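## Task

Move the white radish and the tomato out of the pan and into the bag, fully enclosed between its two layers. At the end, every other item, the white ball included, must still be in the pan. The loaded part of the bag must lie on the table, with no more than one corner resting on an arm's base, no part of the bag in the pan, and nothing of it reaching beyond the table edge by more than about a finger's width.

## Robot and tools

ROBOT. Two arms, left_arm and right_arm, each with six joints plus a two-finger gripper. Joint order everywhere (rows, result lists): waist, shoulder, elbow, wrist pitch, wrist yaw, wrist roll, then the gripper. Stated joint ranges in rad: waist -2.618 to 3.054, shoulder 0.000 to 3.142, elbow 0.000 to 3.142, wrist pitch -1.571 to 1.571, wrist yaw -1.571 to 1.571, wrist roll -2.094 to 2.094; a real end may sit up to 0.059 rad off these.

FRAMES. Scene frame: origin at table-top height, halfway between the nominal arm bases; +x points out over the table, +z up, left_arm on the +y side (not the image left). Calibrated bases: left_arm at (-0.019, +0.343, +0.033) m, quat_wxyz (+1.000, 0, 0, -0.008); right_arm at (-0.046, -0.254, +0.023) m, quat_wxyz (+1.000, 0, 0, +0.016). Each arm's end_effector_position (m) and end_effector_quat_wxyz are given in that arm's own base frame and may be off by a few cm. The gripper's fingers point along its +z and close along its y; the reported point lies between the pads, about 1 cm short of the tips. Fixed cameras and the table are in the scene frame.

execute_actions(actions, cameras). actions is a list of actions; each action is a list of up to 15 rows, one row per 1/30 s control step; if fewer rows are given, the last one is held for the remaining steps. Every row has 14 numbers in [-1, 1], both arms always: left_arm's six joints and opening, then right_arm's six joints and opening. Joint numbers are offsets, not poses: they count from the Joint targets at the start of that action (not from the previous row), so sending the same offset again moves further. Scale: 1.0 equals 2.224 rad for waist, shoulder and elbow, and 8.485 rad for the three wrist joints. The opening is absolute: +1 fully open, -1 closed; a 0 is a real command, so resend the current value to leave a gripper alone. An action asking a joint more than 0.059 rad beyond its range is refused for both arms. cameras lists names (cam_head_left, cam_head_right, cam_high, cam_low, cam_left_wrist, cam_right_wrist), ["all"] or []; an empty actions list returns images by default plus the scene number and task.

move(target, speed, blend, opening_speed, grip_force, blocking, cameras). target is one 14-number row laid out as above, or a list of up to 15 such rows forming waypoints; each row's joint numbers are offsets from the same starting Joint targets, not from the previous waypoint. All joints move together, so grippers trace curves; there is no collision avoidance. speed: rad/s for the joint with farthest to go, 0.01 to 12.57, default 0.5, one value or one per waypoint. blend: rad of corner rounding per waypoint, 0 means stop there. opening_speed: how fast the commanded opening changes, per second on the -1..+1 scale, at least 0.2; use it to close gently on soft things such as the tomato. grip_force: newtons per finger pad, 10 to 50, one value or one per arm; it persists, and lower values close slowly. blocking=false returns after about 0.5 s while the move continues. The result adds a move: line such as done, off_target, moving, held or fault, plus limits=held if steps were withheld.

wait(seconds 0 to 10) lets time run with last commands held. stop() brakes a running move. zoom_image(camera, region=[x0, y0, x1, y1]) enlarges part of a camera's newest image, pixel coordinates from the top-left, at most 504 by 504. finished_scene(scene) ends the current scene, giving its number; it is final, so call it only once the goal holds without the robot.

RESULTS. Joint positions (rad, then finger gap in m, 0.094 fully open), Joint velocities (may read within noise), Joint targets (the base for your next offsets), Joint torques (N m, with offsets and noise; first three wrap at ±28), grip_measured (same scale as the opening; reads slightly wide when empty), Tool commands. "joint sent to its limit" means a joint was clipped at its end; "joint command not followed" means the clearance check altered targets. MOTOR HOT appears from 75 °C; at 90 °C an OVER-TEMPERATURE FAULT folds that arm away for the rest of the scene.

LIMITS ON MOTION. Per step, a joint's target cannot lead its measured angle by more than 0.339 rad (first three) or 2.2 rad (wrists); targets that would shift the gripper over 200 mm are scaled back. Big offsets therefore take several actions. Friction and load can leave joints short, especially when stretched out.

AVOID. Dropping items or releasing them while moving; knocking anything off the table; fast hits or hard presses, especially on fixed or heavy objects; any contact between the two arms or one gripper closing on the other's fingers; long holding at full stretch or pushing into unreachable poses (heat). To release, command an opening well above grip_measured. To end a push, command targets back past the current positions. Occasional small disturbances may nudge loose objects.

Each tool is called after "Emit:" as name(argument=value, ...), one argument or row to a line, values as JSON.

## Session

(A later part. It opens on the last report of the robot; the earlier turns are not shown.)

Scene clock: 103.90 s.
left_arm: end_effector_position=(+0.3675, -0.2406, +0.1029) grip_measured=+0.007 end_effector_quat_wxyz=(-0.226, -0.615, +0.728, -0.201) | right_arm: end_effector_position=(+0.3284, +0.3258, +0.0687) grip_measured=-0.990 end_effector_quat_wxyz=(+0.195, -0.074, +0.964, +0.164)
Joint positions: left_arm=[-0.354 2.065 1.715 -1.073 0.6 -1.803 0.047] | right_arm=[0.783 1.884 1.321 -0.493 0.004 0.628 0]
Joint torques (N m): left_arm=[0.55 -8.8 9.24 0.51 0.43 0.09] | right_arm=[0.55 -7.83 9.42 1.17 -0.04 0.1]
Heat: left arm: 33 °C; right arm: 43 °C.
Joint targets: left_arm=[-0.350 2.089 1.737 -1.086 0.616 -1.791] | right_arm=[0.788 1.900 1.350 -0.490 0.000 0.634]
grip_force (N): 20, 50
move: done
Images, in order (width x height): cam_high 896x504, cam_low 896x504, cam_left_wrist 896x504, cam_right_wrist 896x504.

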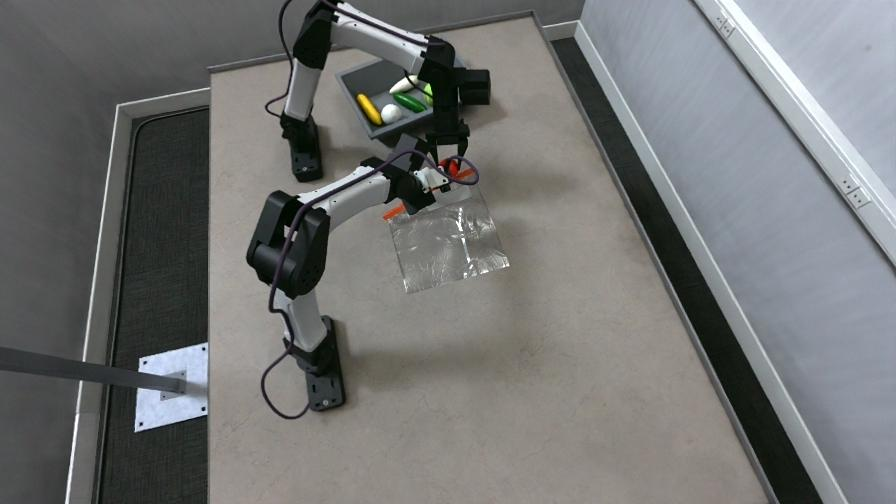

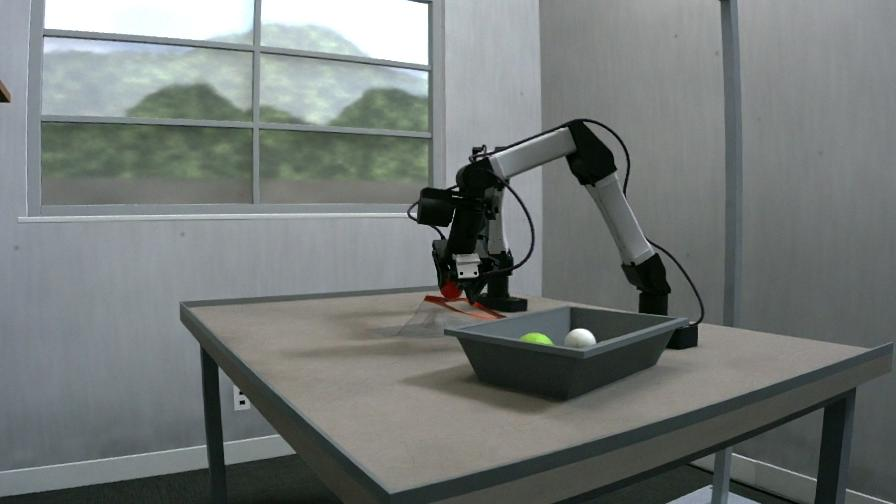

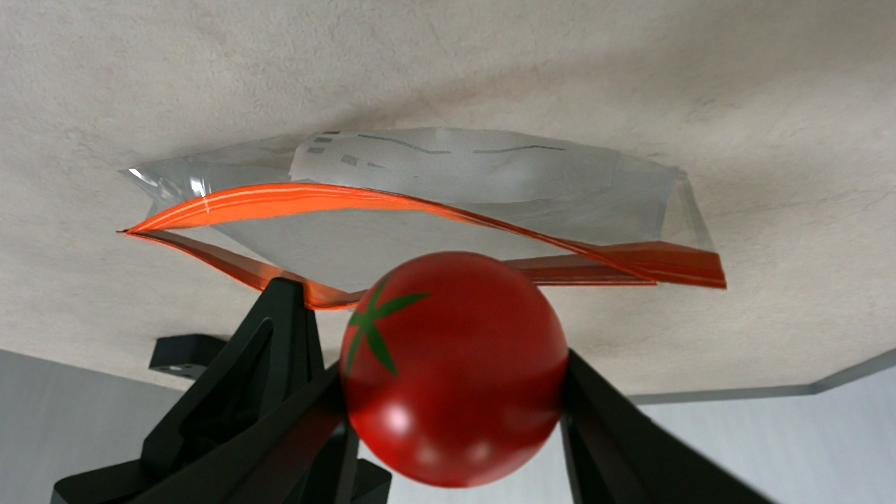

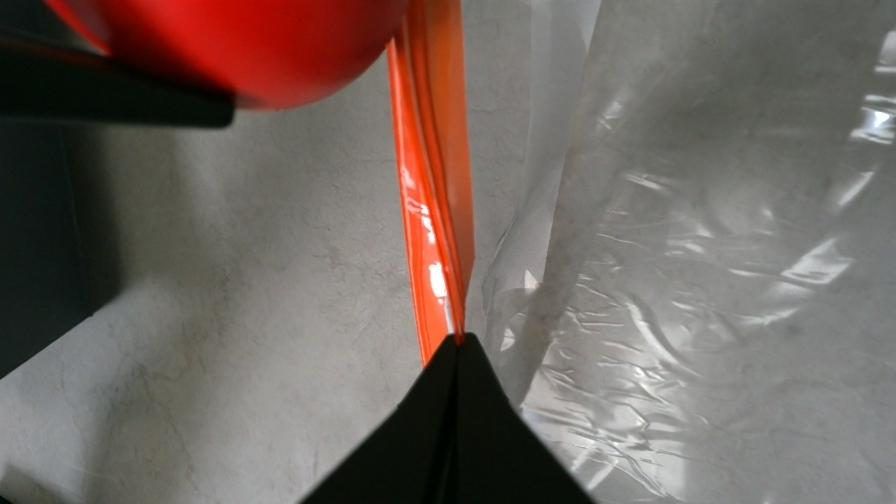

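Emit:
move(
  target=[-0.0481,0.0274,-0.0256,0.0132,0,0,0.0,0,0,0,0,0,0,-1],
  speed=0.12,
  cameras=["cam_left_wrist","cam_low","cam_right_wrist"],
)

Emit:
zoom_image(
  camera="cam_low",
  region=[350, 200, 550, 360],
)

Scene clock: 106.43 s.
left_arm: end_effector_position=(+0.3526, -0.2797, +0.0724) grip_measured=+0.007 end_effector_quat_wxyz=(-0.236, -0.579, +0.757, -0.190) | right_arm: end_effector_position=(+0.3275, +0.3249, +0.0680) grip_measured=-0.990 end_effector_quat_wxyz=(+0.193, -0.074, +0.965, +0.162)
Joint positions: left_arm=[-0.45 2.129 1.691 -0.984 0.601 -1.803 0.047] | right_arm=[0.783 1.884 1.321 -0.499 0.004 0.629 0]
Joint torques (N m): left_arm=[-0.25 -9.43 5.98 0.75 0.44 0.08] | right_arm=[0.8 -7.82 9.39 1.23 -0.03 0.08]
Heat: left arm: 33 °C; right arm: 42 °C.
Joint targets: left_arm=[-0.457 2.149 1.680 -0.974 0.616 -1.790] | right_arm=[0.788 1.900 1.350 -0.490 0.000 0.634]
grip_force (N): 20, 50
move: done
Images, in order (width x height): cam_low 896x504, cam_left_wrist 896x504, cam_right_wrist 896x504.

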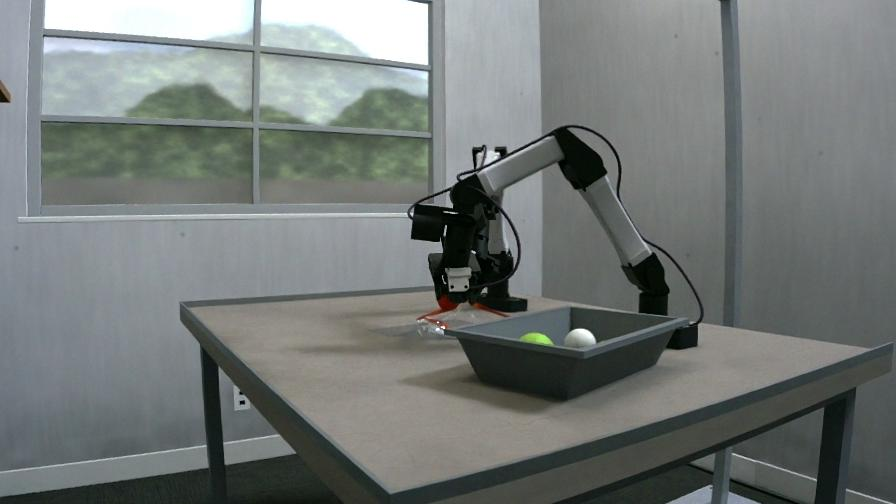

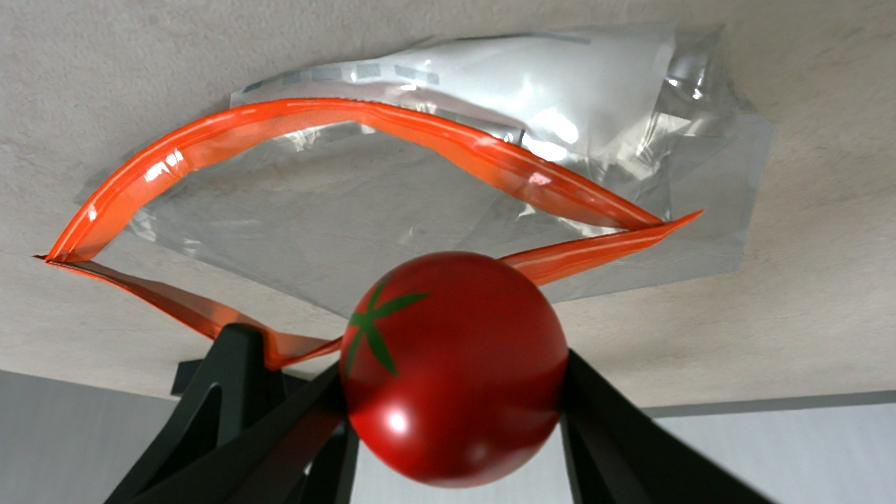

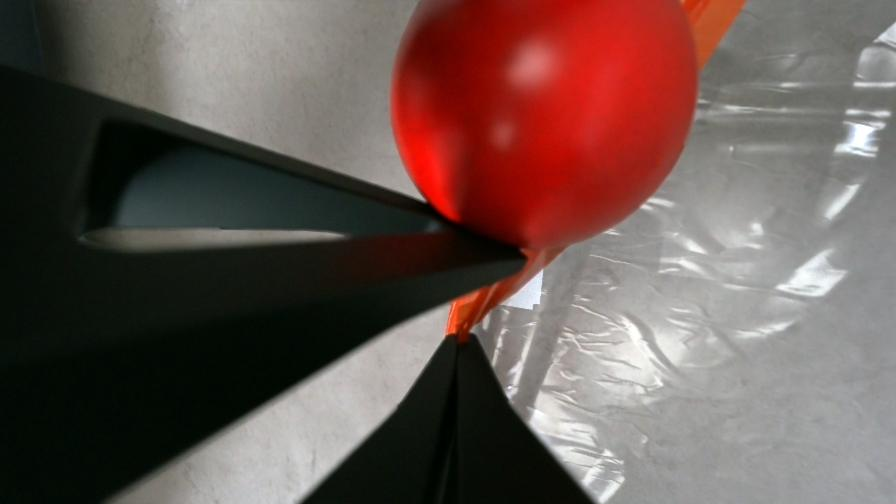

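Scaled by 2.520 from the camera's 896x504 image, which has a finer 1280x720 frame.

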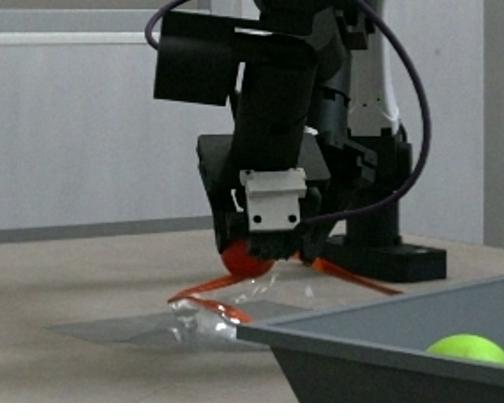

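Emit:
move(
  target=[0.0391,-0.013,-0.0787,0.017,0,0,0.0,0,0,0,0,0,0,-1],
  speed=0.12,
  cameras=["cam_left_wrist","cam_low","cam_right_wrist"],
)

Emit:
zoom_image(
  camera="cam_low",
  region=[350, 200, 550, 360],
)

Scene clock: 109.43 s.
left_arm: end_effector_position=(+0.3547, -0.2458, +0.0294) grip_measured=+0.007 end_effector_quat_wxyz=(-0.237, -0.611, +0.732, -0.187) | right_arm: end_effector_position=(+0.3274, +0.3250, +0.0680) grip_measured=-0.990 end_effector_quat_wxyz=(+0.193, -0.074, +0.965, +0.162)
Joint positions: left_arm=[-0.375 2.129 1.515 -0.839 0.603 -1.803 0.047] | right_arm=[0.783 1.884 1.321 -0.499 0.004 0.629 0]
Joint torques (N m): left_arm=[0.61 -11.4 5.65 0.67 0.4 0.08] | right_arm=[0.53 -7.82 9.37 1.22 -0.04 0.08]
Heat: left arm: 33 °C; right arm: 42 °C.
Joint targets: left_arm=[-0.370 2.121 1.505 -0.829 0.616 -1.790] | right_arm=[0.788 1.900 1.350 -0.490 0.000 0.634]
grip_force (N): 20, 50
move: done
Images, in order (width x height): cam_low 896x504, cam_left_wrist 896x504, cam_right_wrist 896x504.

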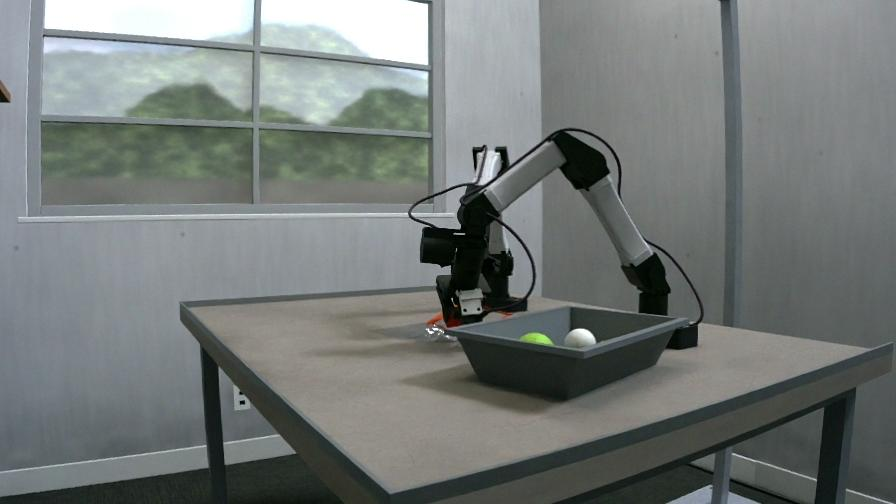

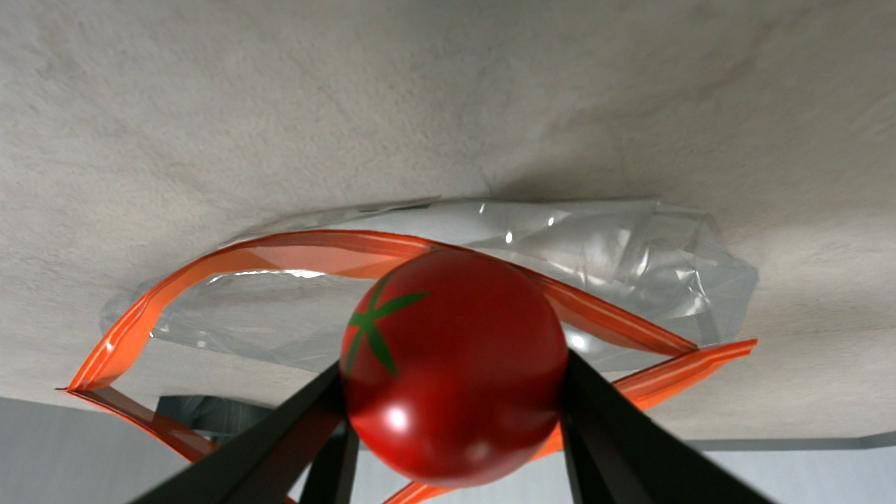

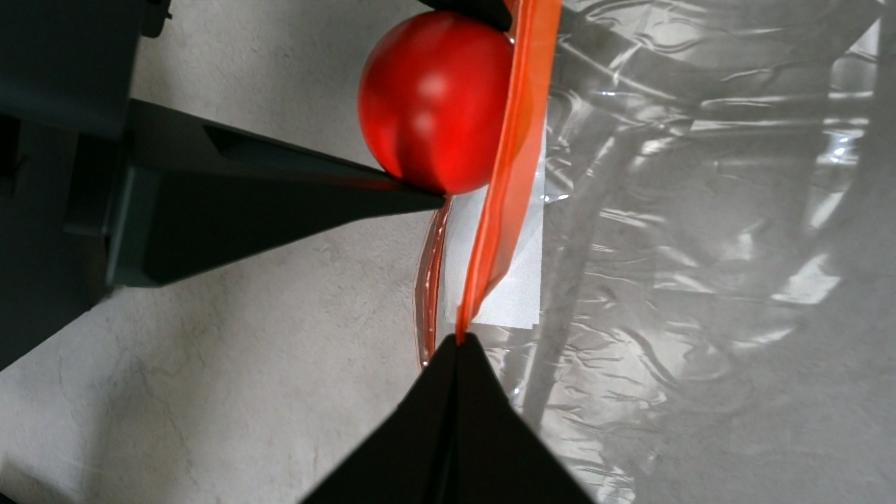

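Scaled by 2.520 from the camera's 896x504 image, which has a finer 1280x720 frame.

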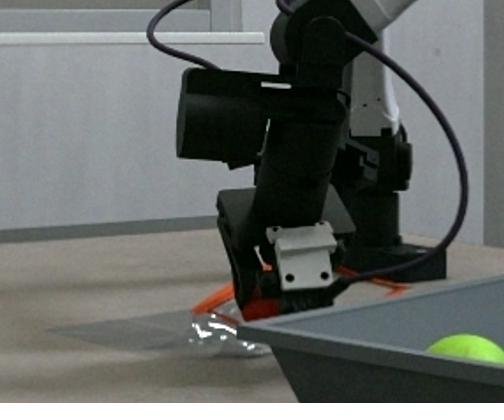

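Emit:
move(
  target=[-0.0499,0.0558,0.045,0.0034,0,0,0.0,0,0,0,0,0,0,-1],
  speed=0.1,
  cameras=["cam_left_wrist","cam_low","cam_right_wrist"],
)

Emit:
zoom_image(
  camera="cam_right_wrist",
  region=[300, 0, 720, 400],
)

Scene clock: 111.87 s.
left_arm: end_effector_position=(+0.3463, -0.2879, +0.0112) grip_measured=+0.007 end_effector_quat_wxyz=(-0.244, -0.573, +0.762, -0.178) | right_arm: end_effector_position=(+0.3268, +0.3244, +0.0675) grip_measured=-0.990 end_effector_quat_wxyz=(+0.191, -0.074, +0.965, +0.161)
Joint positions: left_arm=[-0.472 2.22 1.585 -0.812 0.603 -1.802 0.047] | right_arm=[0.783 1.884 1.321 -0.503 0.004 0.629 0]
Joint torques (N m): left_arm=[-0.42 -9.42 8.57 0.7 0.4 0.06] | right_arm=[0.44 -7.8 9.37 1.26 -0.03 0.07]
Heat: left arm: 33 °C; right arm: 42 °C.
Joint targets: left_arm=[-0.481 2.245 1.605 -0.801 0.616 -1.790] | right_arm=[0.788 1.900 1.350 -0.490 0.000 0.634]
grip_force (N): 20, 50
move: done
Images, in order (width x height): cam_low 896x504, cam_left_wrist 896x504, cam_right_wrist 896x504.

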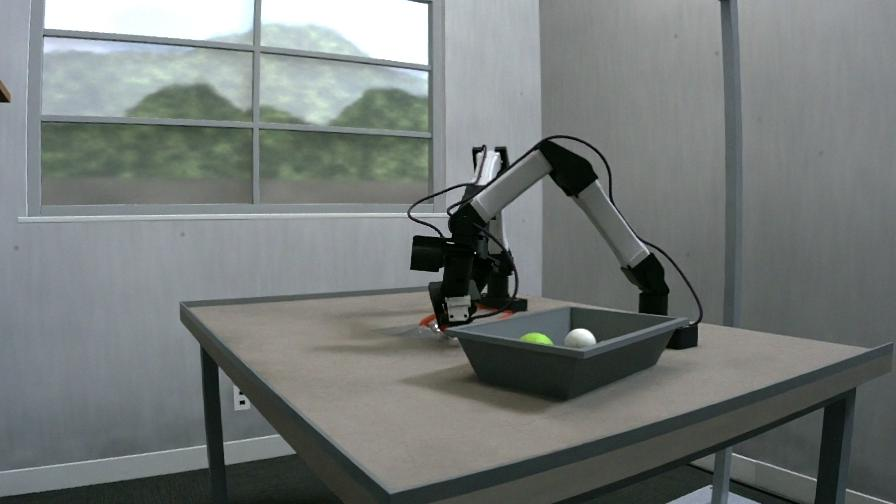

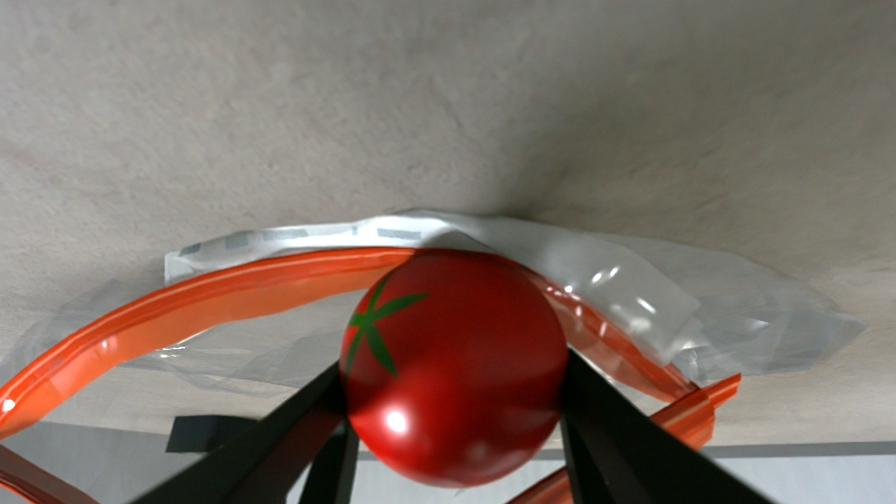

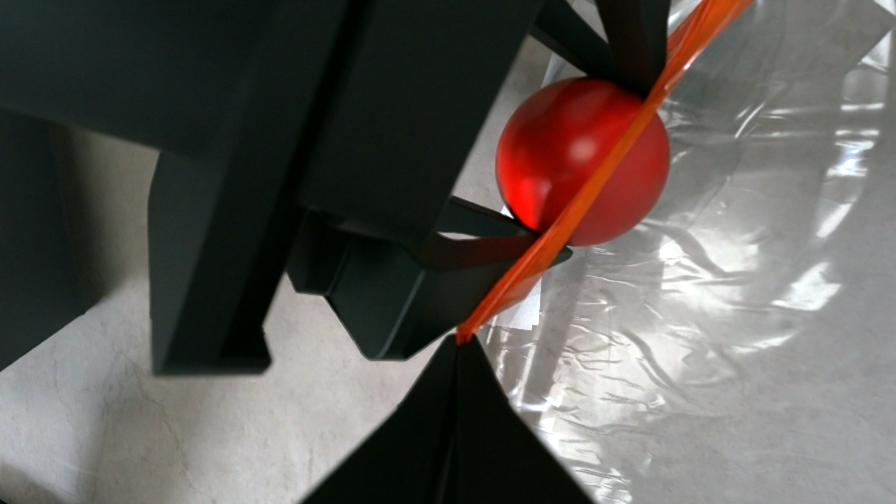

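Scaled by 1.200 from the camera's 896x504 image, which has a finer 1280x720 frame.

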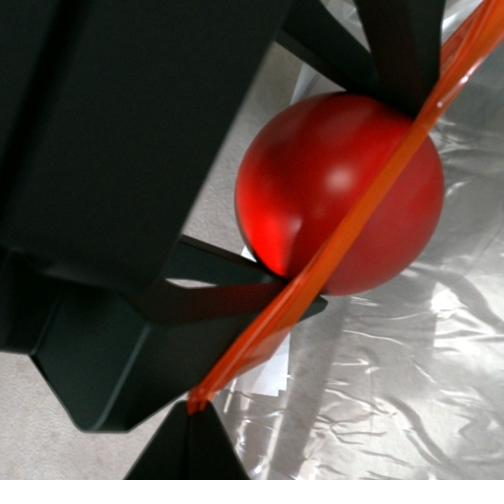

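Emit:
move(
  target=[
    [0.0063,0.0274,0.0243,0.0008,0,0,0.0,0,0,0,0,0,0,-1],
    [0.0063,0.0274,0.0243,0.0008,0,0,0.3,0,0,0,0,0,0,-1],
  ],
  speed=0.08,
  opening_speed=0.3,
  cameras=["cam_left_wrist","cam_low","cam_right_wrist"],
)

Emit:
zoom_image(
  camera="cam_right_wrist",
  region=[300, 0, 720, 400],
)

Scene clock: 114.93 s.
left_arm: end_effector_position=(+0.3573, -0.2975, +0.0029) grip_measured=+0.298 end_effector_quat_wxyz=(-0.253, -0.569, +0.760, -0.187) | right_arm: end_effector_position=(+0.3266, +0.3242, +0.0674) grip_measured=-0.990 end_effector_quat_wxyz=(+0.191, -0.074, +0.966, +0.160)
Joint positions: left_arm=[-0.472 2.283 1.646 -0.801 0.628 -1.802 0.061] | right_arm=[0.783 1.884 1.321 -0.504 0.004 0.629 0]
Joint torques (N m): left_arm=[0.66 -10.06 7.9 0.69 0.18 0.07] | right_arm=[0.68 -7.8 9.39 1.26 -0.04 0.08]
Heat: left arm: 34 °C; right arm: 42 °C.
Joint targets: left_arm=[-0.467 2.305 1.659 -0.794 0.616 -1.790] | right_arm=[0.788 1.900 1.350 -0.490 0.000 0.634]
grip_force (N): 20, 50
move: done; target 2's new numbers were sent with left_arm's shoulder 0.041 rad from that target
Images, in order (width x height): cam_low 896x504, cam_left_wrist 896x504, cam_right_wrist 896x504.

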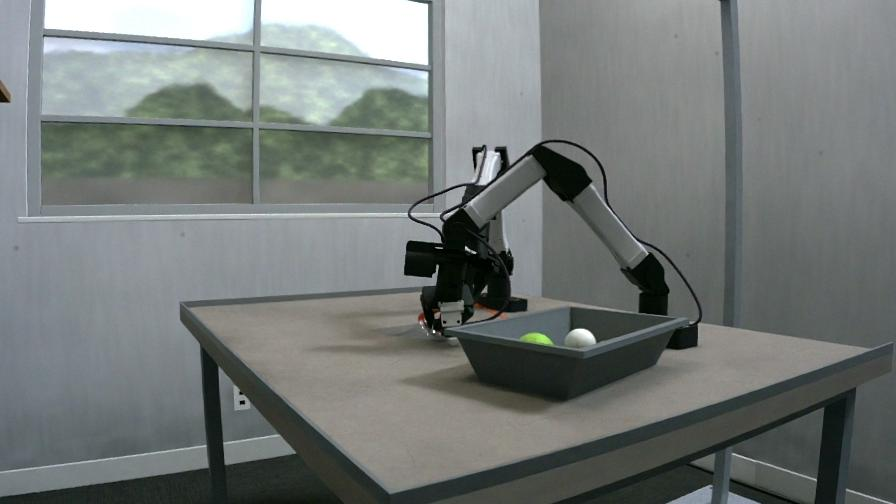

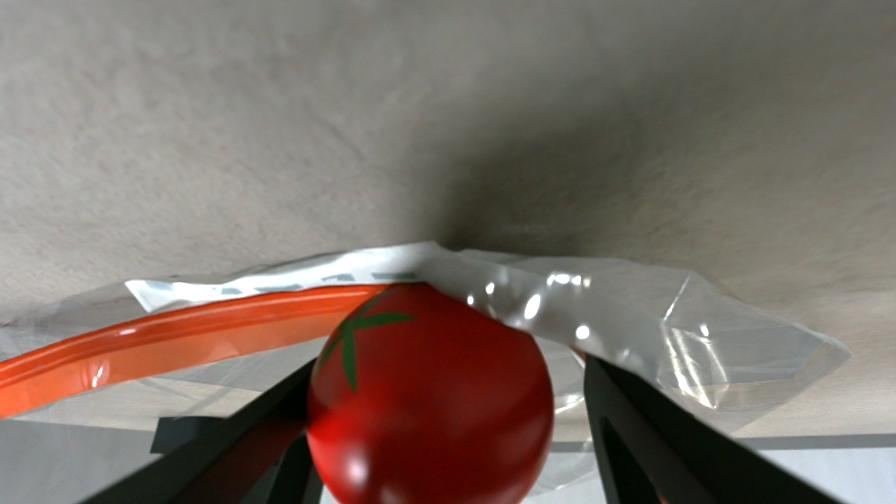

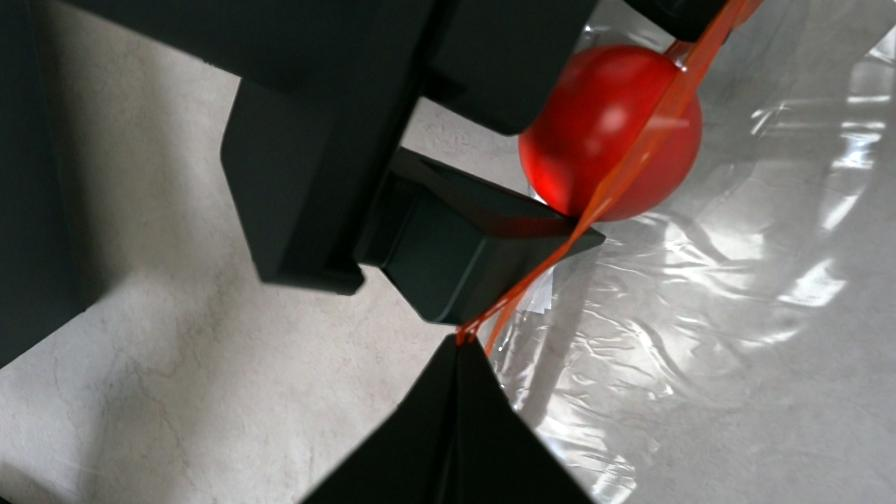

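Scaled by 1.200 from the camera's 896x504 image, which has a finer 1280x720 frame.

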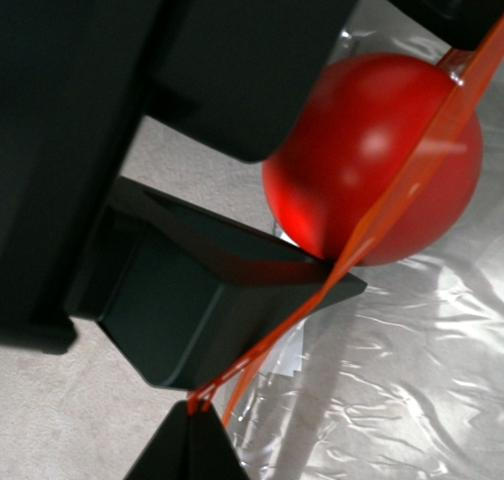

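Emit:
move(
  target=[0.0324,-0.0674,0.0049,-0.019,0,0,0.3,0,0,0,0,0,0,-1],
  speed=0.12,
  cameras=["cam_left_wrist","cam_right_wrist"],
)

Scene clock: 117.43 s.
left_arm: end_effector_position=(+0.3595, -0.2632, +0.0410) grip_measured=+0.298 end_effector_quat_wxyz=(-0.255, -0.602, +0.735, -0.179) | right_arm: end_effector_position=(+0.3266, +0.3242, +0.0674) grip_measured=-0.990 end_effector_quat_wxyz=(+0.191, -0.074, +0.966, +0.160)
Joint positions: left_arm=[-0.4 2.188 1.651 -0.942 0.628 -1.802 0.061] | right_arm=[0.783 1.884 1.321 -0.504 0.004 0.629 0]
Joint torques (N m): left_arm=[0.64 -13.75 8.62 0.36 0.16 0.07] | right_arm=[0.53 -7.8 9.39 1.27 -0.03 0.08]
Heat: left arm: 34 °C; right arm: 42 °C.
Joint targets: left_arm=[-0.395 2.156 1.670 -0.955 0.616 -1.790] | right_arm=[0.788 1.900 1.350 -0.490 0.000 0.634]
grip_force (N): 20, 50
move: done
Images, in order (width x height): cam_left_wrist 896x504, cam_right_wrist 896x504.

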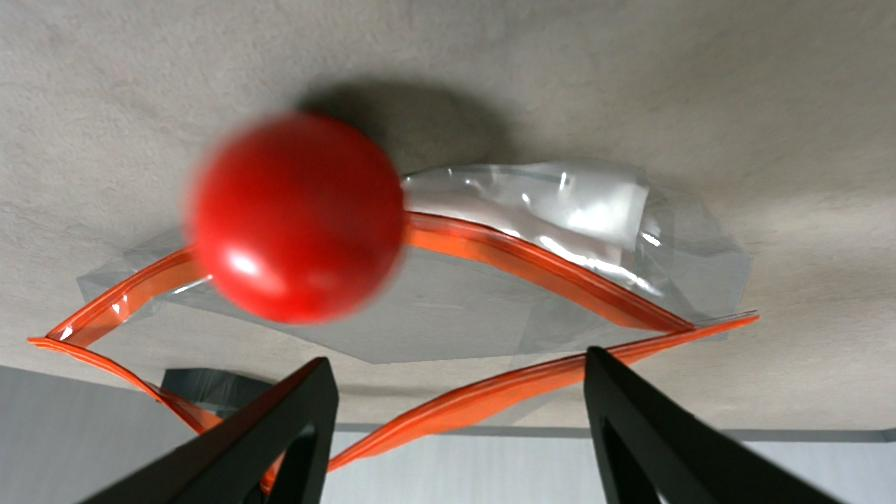

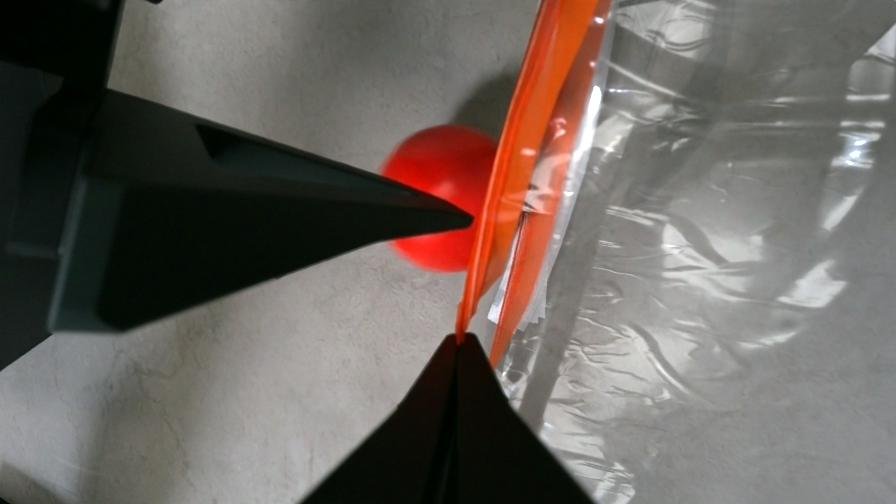

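Emit:
wait(
  seconds=0.3,
  cameras=["cam_left_wrist","cam_low","cam_head_left","cam_high"],
)

Scene clock: 118.07 s.
left_arm: end_effector_position=(+0.3594, -0.2632, +0.0409) grip_measured=+0.298 end_effector_quat_wxyz=(-0.256, -0.602, +0.735, -0.178) | right_arm: end_effector_position=(+0.3266, +0.3242, +0.0674) grip_measured=-0.990 end_effector_quat_wxyz=(+0.191, -0.074, +0.966, +0.160)
Joint positions: left_arm=[-0.4 2.188 1.651 -0.942 0.628 -1.802 0.061] | right_arm=[0.783 1.884 1.321 -0.504 0.004 0.629 0]
Joint torques (N m): left_arm=[0.65 -13.78 8.69 0.37 0.18 0.05] | right_arm=[0.53 -7.8 9.4 1.27 -0.04 0.08]
Heat: left arm: 34 °C; right arm: 42 °C.
Joint targets: left_arm=[-0.395 2.156 1.670 -0.955 0.616 -1.790] | right_arm=[0.788 1.900 1.350 -0.490 0.000 0.634]
Tool commands: left_gripper/opening=+0.3 right_gripper/opening=-1.0
grip_force (N): 20, 50
wait: 0.30 s; at rest from the start
Images, in order (width x height): cam_head_left 896x504, cam_high 896x504, cam_low 896x504, cam_left_wrist 896x504.

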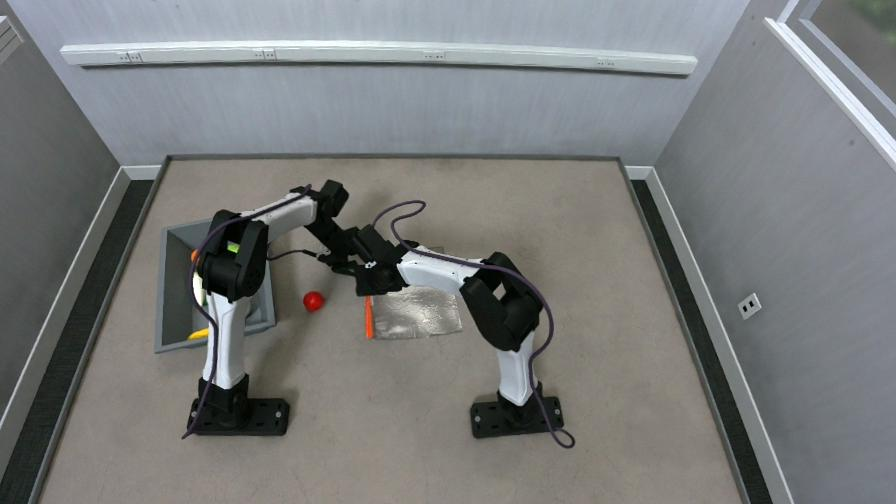

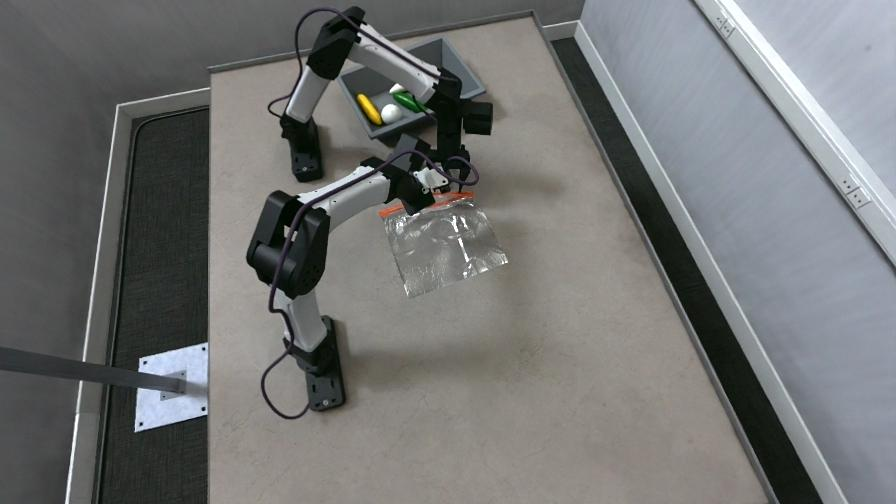

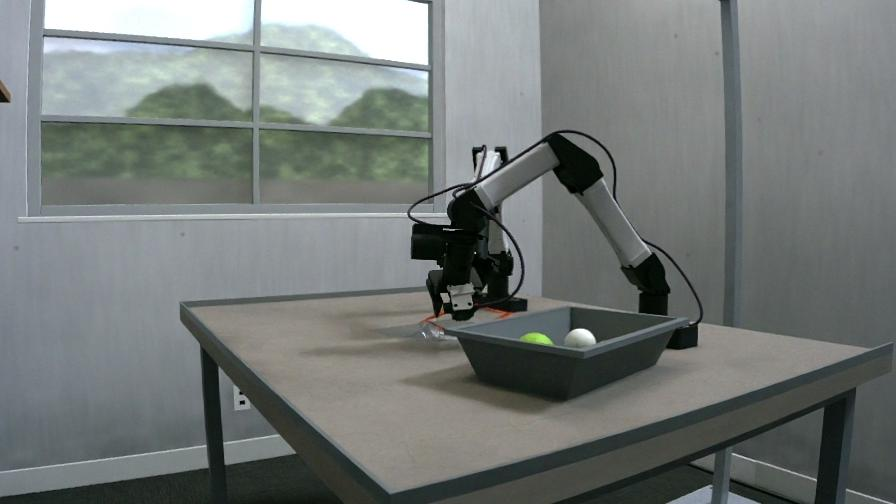

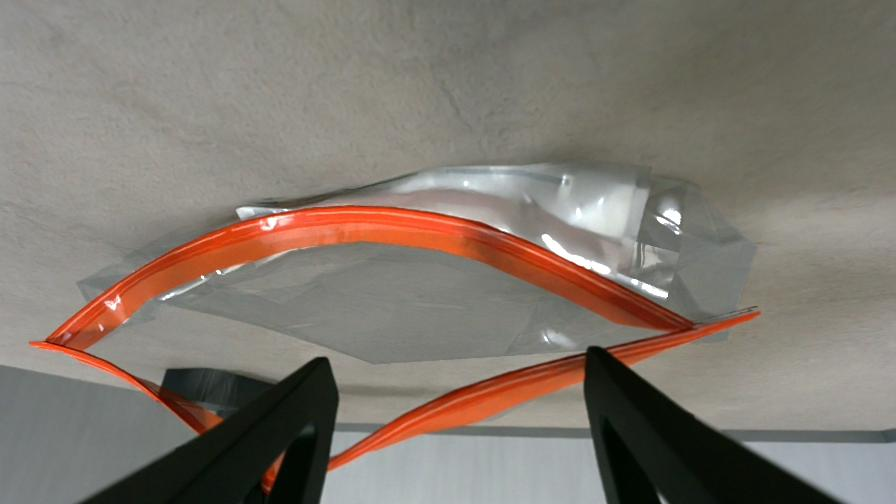

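Emit:
wait(
  seconds=0.1,
  cameras=["cam_head_left","cam_head_right"],
)

Scene clock: 118.40 s.
left_arm: end_effector_position=(+0.3594, -0.2632, +0.0409) grip_measured=+0.298 end_effector_quat_wxyz=(-0.256, -0.602, +0.735, -0.178) | right_arm: end_effector_position=(+0.3266, +0.3242, +0.0674) grip_measured=-0.990 end_effector_quat_wxyz=(+0.191, -0.074, +0.966, +0.160)
Joint positions: left_arm=[-0.4 2.188 1.651 -0.942 0.628 -1.802 0.061] | right_arm=[0.783 1.884 1.321 -0.504 0.004 0.629 0]
Joint torques (N m): left_arm=[0.66 -13.78 8.69 0.36 0.19 0.06] | right_arm=[0.53 -7.8 9.4 1.27 -0.03 0.08]
Heat: left arm: 35 °C; right arm: 42 °C.
Joint targets: left_arm=[-0.395 2.156 1.670 -0.955 0.616 -1.790] | right_arm=[0.788 1.900 1.350 -0.490 0.000 0.634]
Tool commands: left_gripper/opening=+0.3 right_gripper/opening=-1.0
grip_force (N): 20, 50
wait: 0.10 s; at rest from the start
Images, in order (width x height): cam_head_left 896x504, cam_head_right 896x504.

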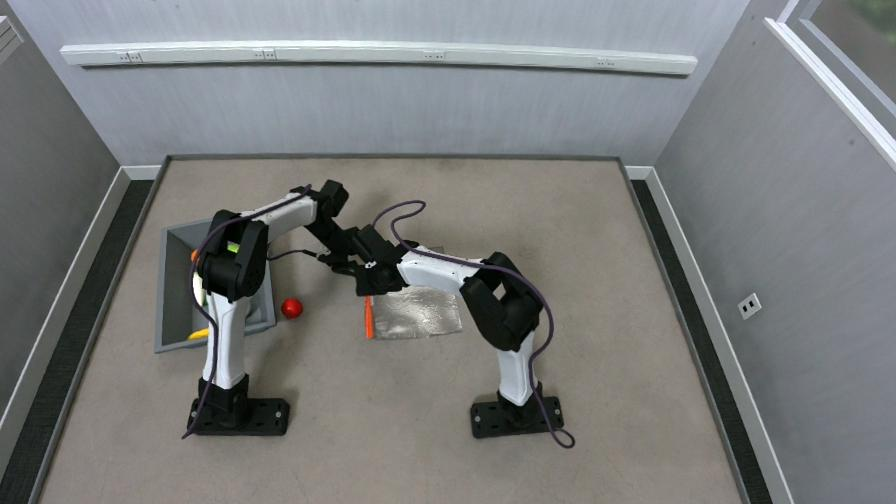

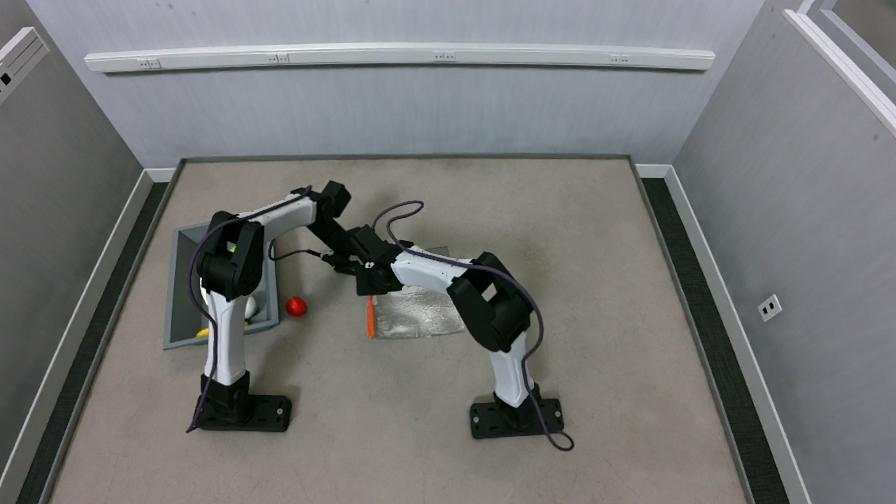

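Emit:
move(
  target=[
    [0.0292,-0.1376,0,-0.0171,0,0,0.3,0,0,0,0,0,0,-1],
    [0.0652,-0.446,-0.0414,-0.054,-0.0726,0.211,0.5,0,0,0,0,0,0,-1],
  ],
  speed=[0.4,1.0],
  blend=0.1,
  cameras=["all"],
)

Scene clock: 122.93 s.
left_arm: end_effector_position=(+0.2449, -0.0670, +0.3064) grip_measured=+0.498 end_effector_quat_wxyz=(+0.290, +0.118, +0.948, -0.047) | right_arm: end_effector_position=(+0.3266, +0.3242, +0.0674) grip_measured=-0.990 end_effector_quat_wxyz=(+0.191, -0.074, +0.966, +0.160)
Joint positions: left_arm=[-0.257 1.165 1.589 -1.398 0.015 -0.013 0.07] | right_arm=[0.783 1.884 1.321 -0.504 0.004 0.629 0]
Joint torques (N m): left_arm=[0.73 -2.35 5.45 1.52 -0.13 0.06] | right_arm=[0.54 -7.82 9.4 1.27 -0.03 0.08]
Heat: left arm: 35 °C; right arm: 42 °C.
Joint targets: left_arm=[-0.250 1.164 1.578 -1.413 -0.001 0.000] | right_arm=[0.788 1.900 1.350 -0.490 0.000 0.634]
grip_force (N): 20, 50
move: done

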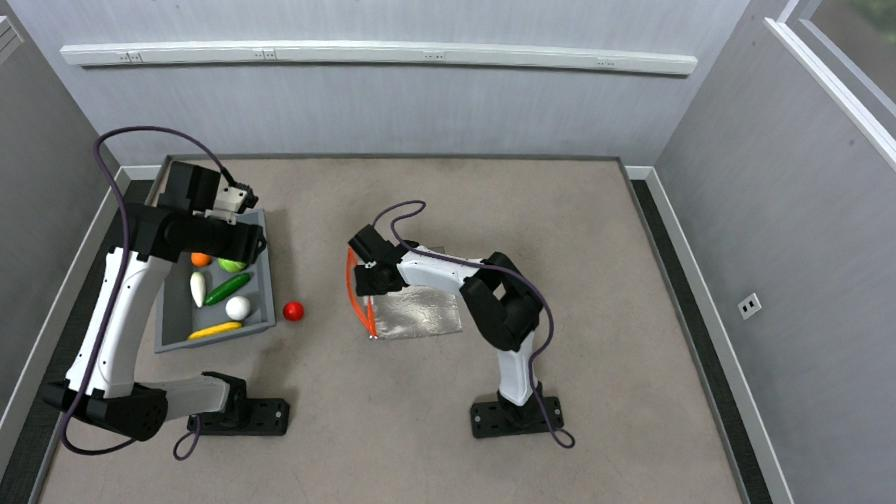

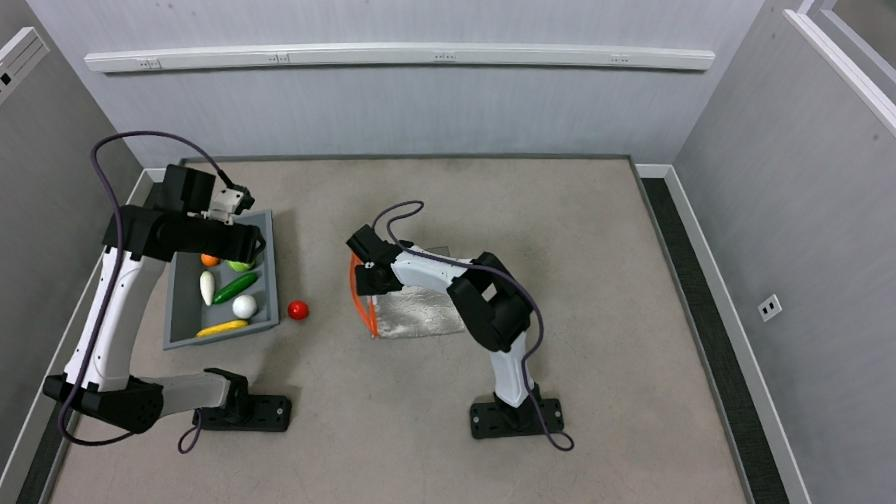

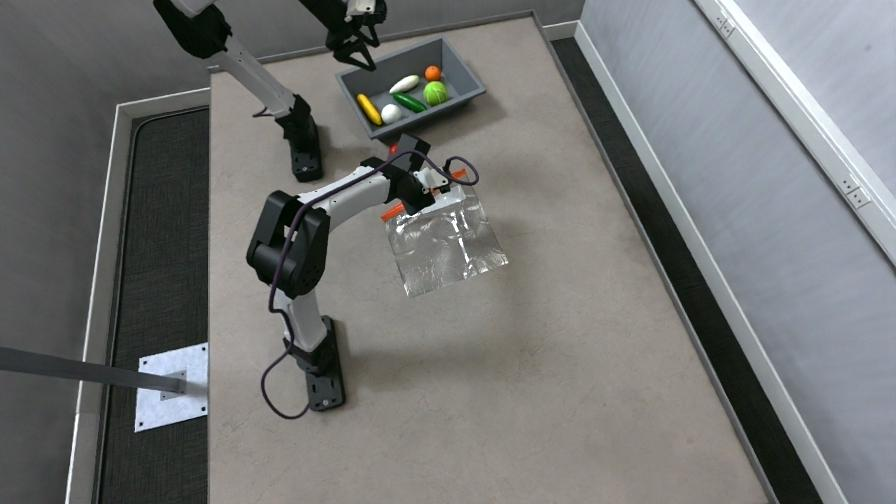

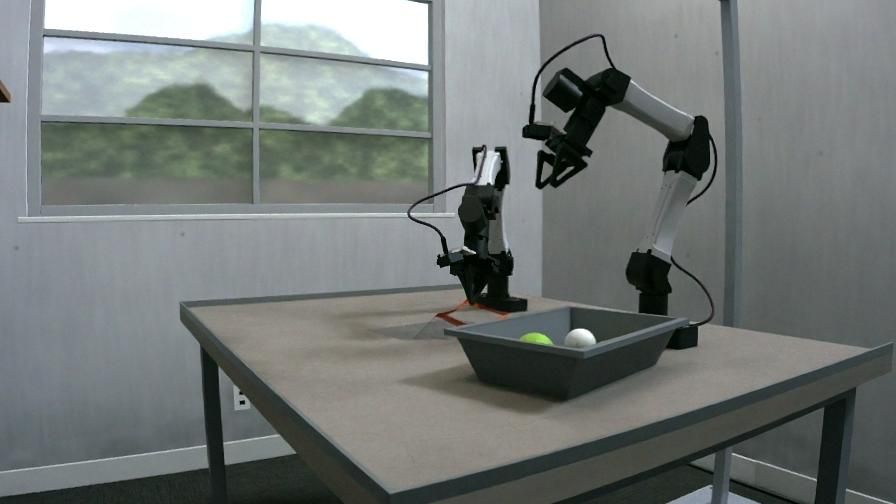

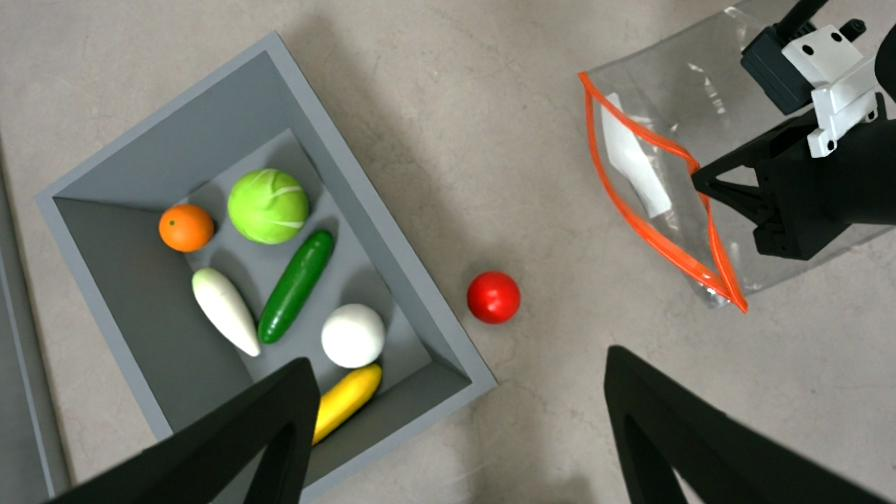

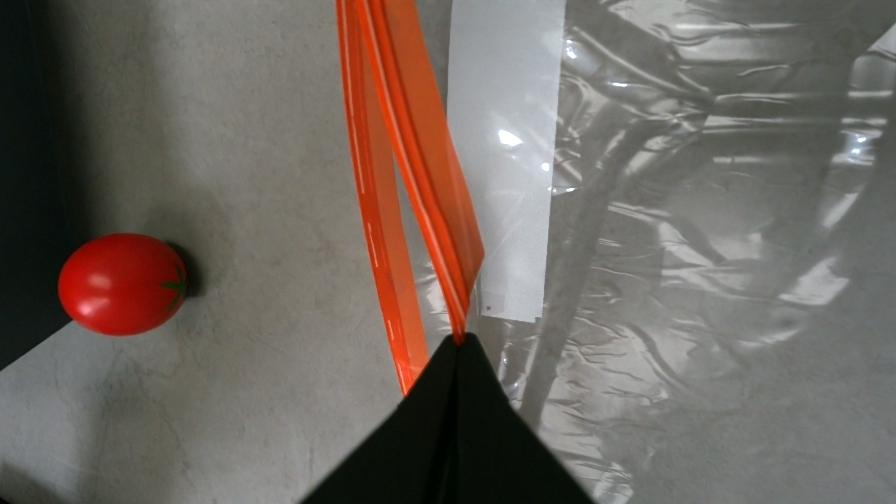

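Emit:
move(
  target=[-0.0771,0.1331,-0.1992,0.0257,0,0.1037,0.5,0,0,0,0,0,0,-1],
  speed=0.8,
  cameras=["cam_left_wrist"],
)

Scene clock: 126.80 s.
left_arm: end_effector_position=(+0.2317, -0.1049, +0.1105) grip_measured=+0.498 end_effector_quat_wxyz=(+0.029, +0.598, +0.801, +0.000) | right_arm: end_effector_position=(+0.3266, +0.3242, +0.0674) grip_measured=-0.990 end_effector_quat_wxyz=(+0.191, -0.074, +0.966, +0.160)
Joint positions: left_arm=[-0.416 1.452 1.143 -1.205 0.014 0.867 0.07] | right_arm=[0.783 1.884 1.321 -0.504 0.004 0.629 0]
Joint torques (N m): left_arm=[-0.18 -4.59 6.24 0.62 -0.07 0.08] | right_arm=[0.53 -7.8 9.39 1.27 -0.03 0.08]
Heat: left arm: 34 °C; right arm: 42 °C.
Joint targets: left_arm=[-0.421 1.459 1.134 -1.195 -0.001 0.880] | right_arm=[0.788 1.900 1.350 -0.490 0.000 0.634]
grip_force (N): 20, 50
move: done
Images, in order (width x height): cam_left_wrist 896x504.

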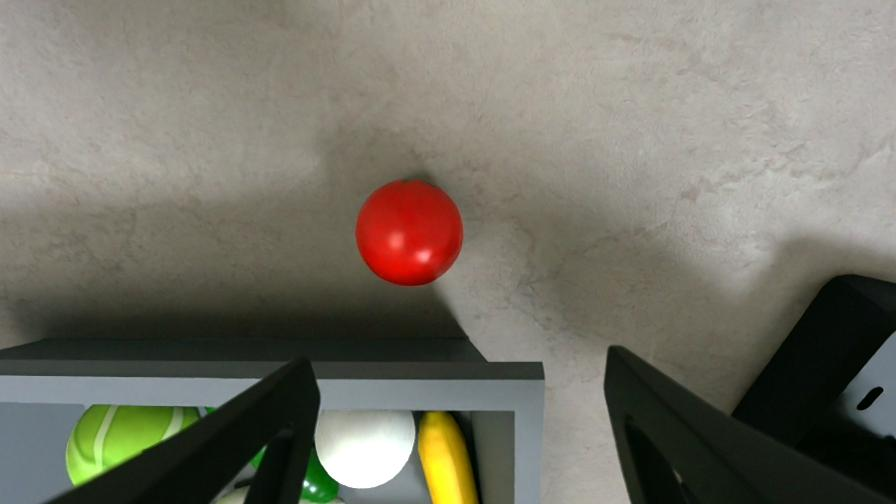

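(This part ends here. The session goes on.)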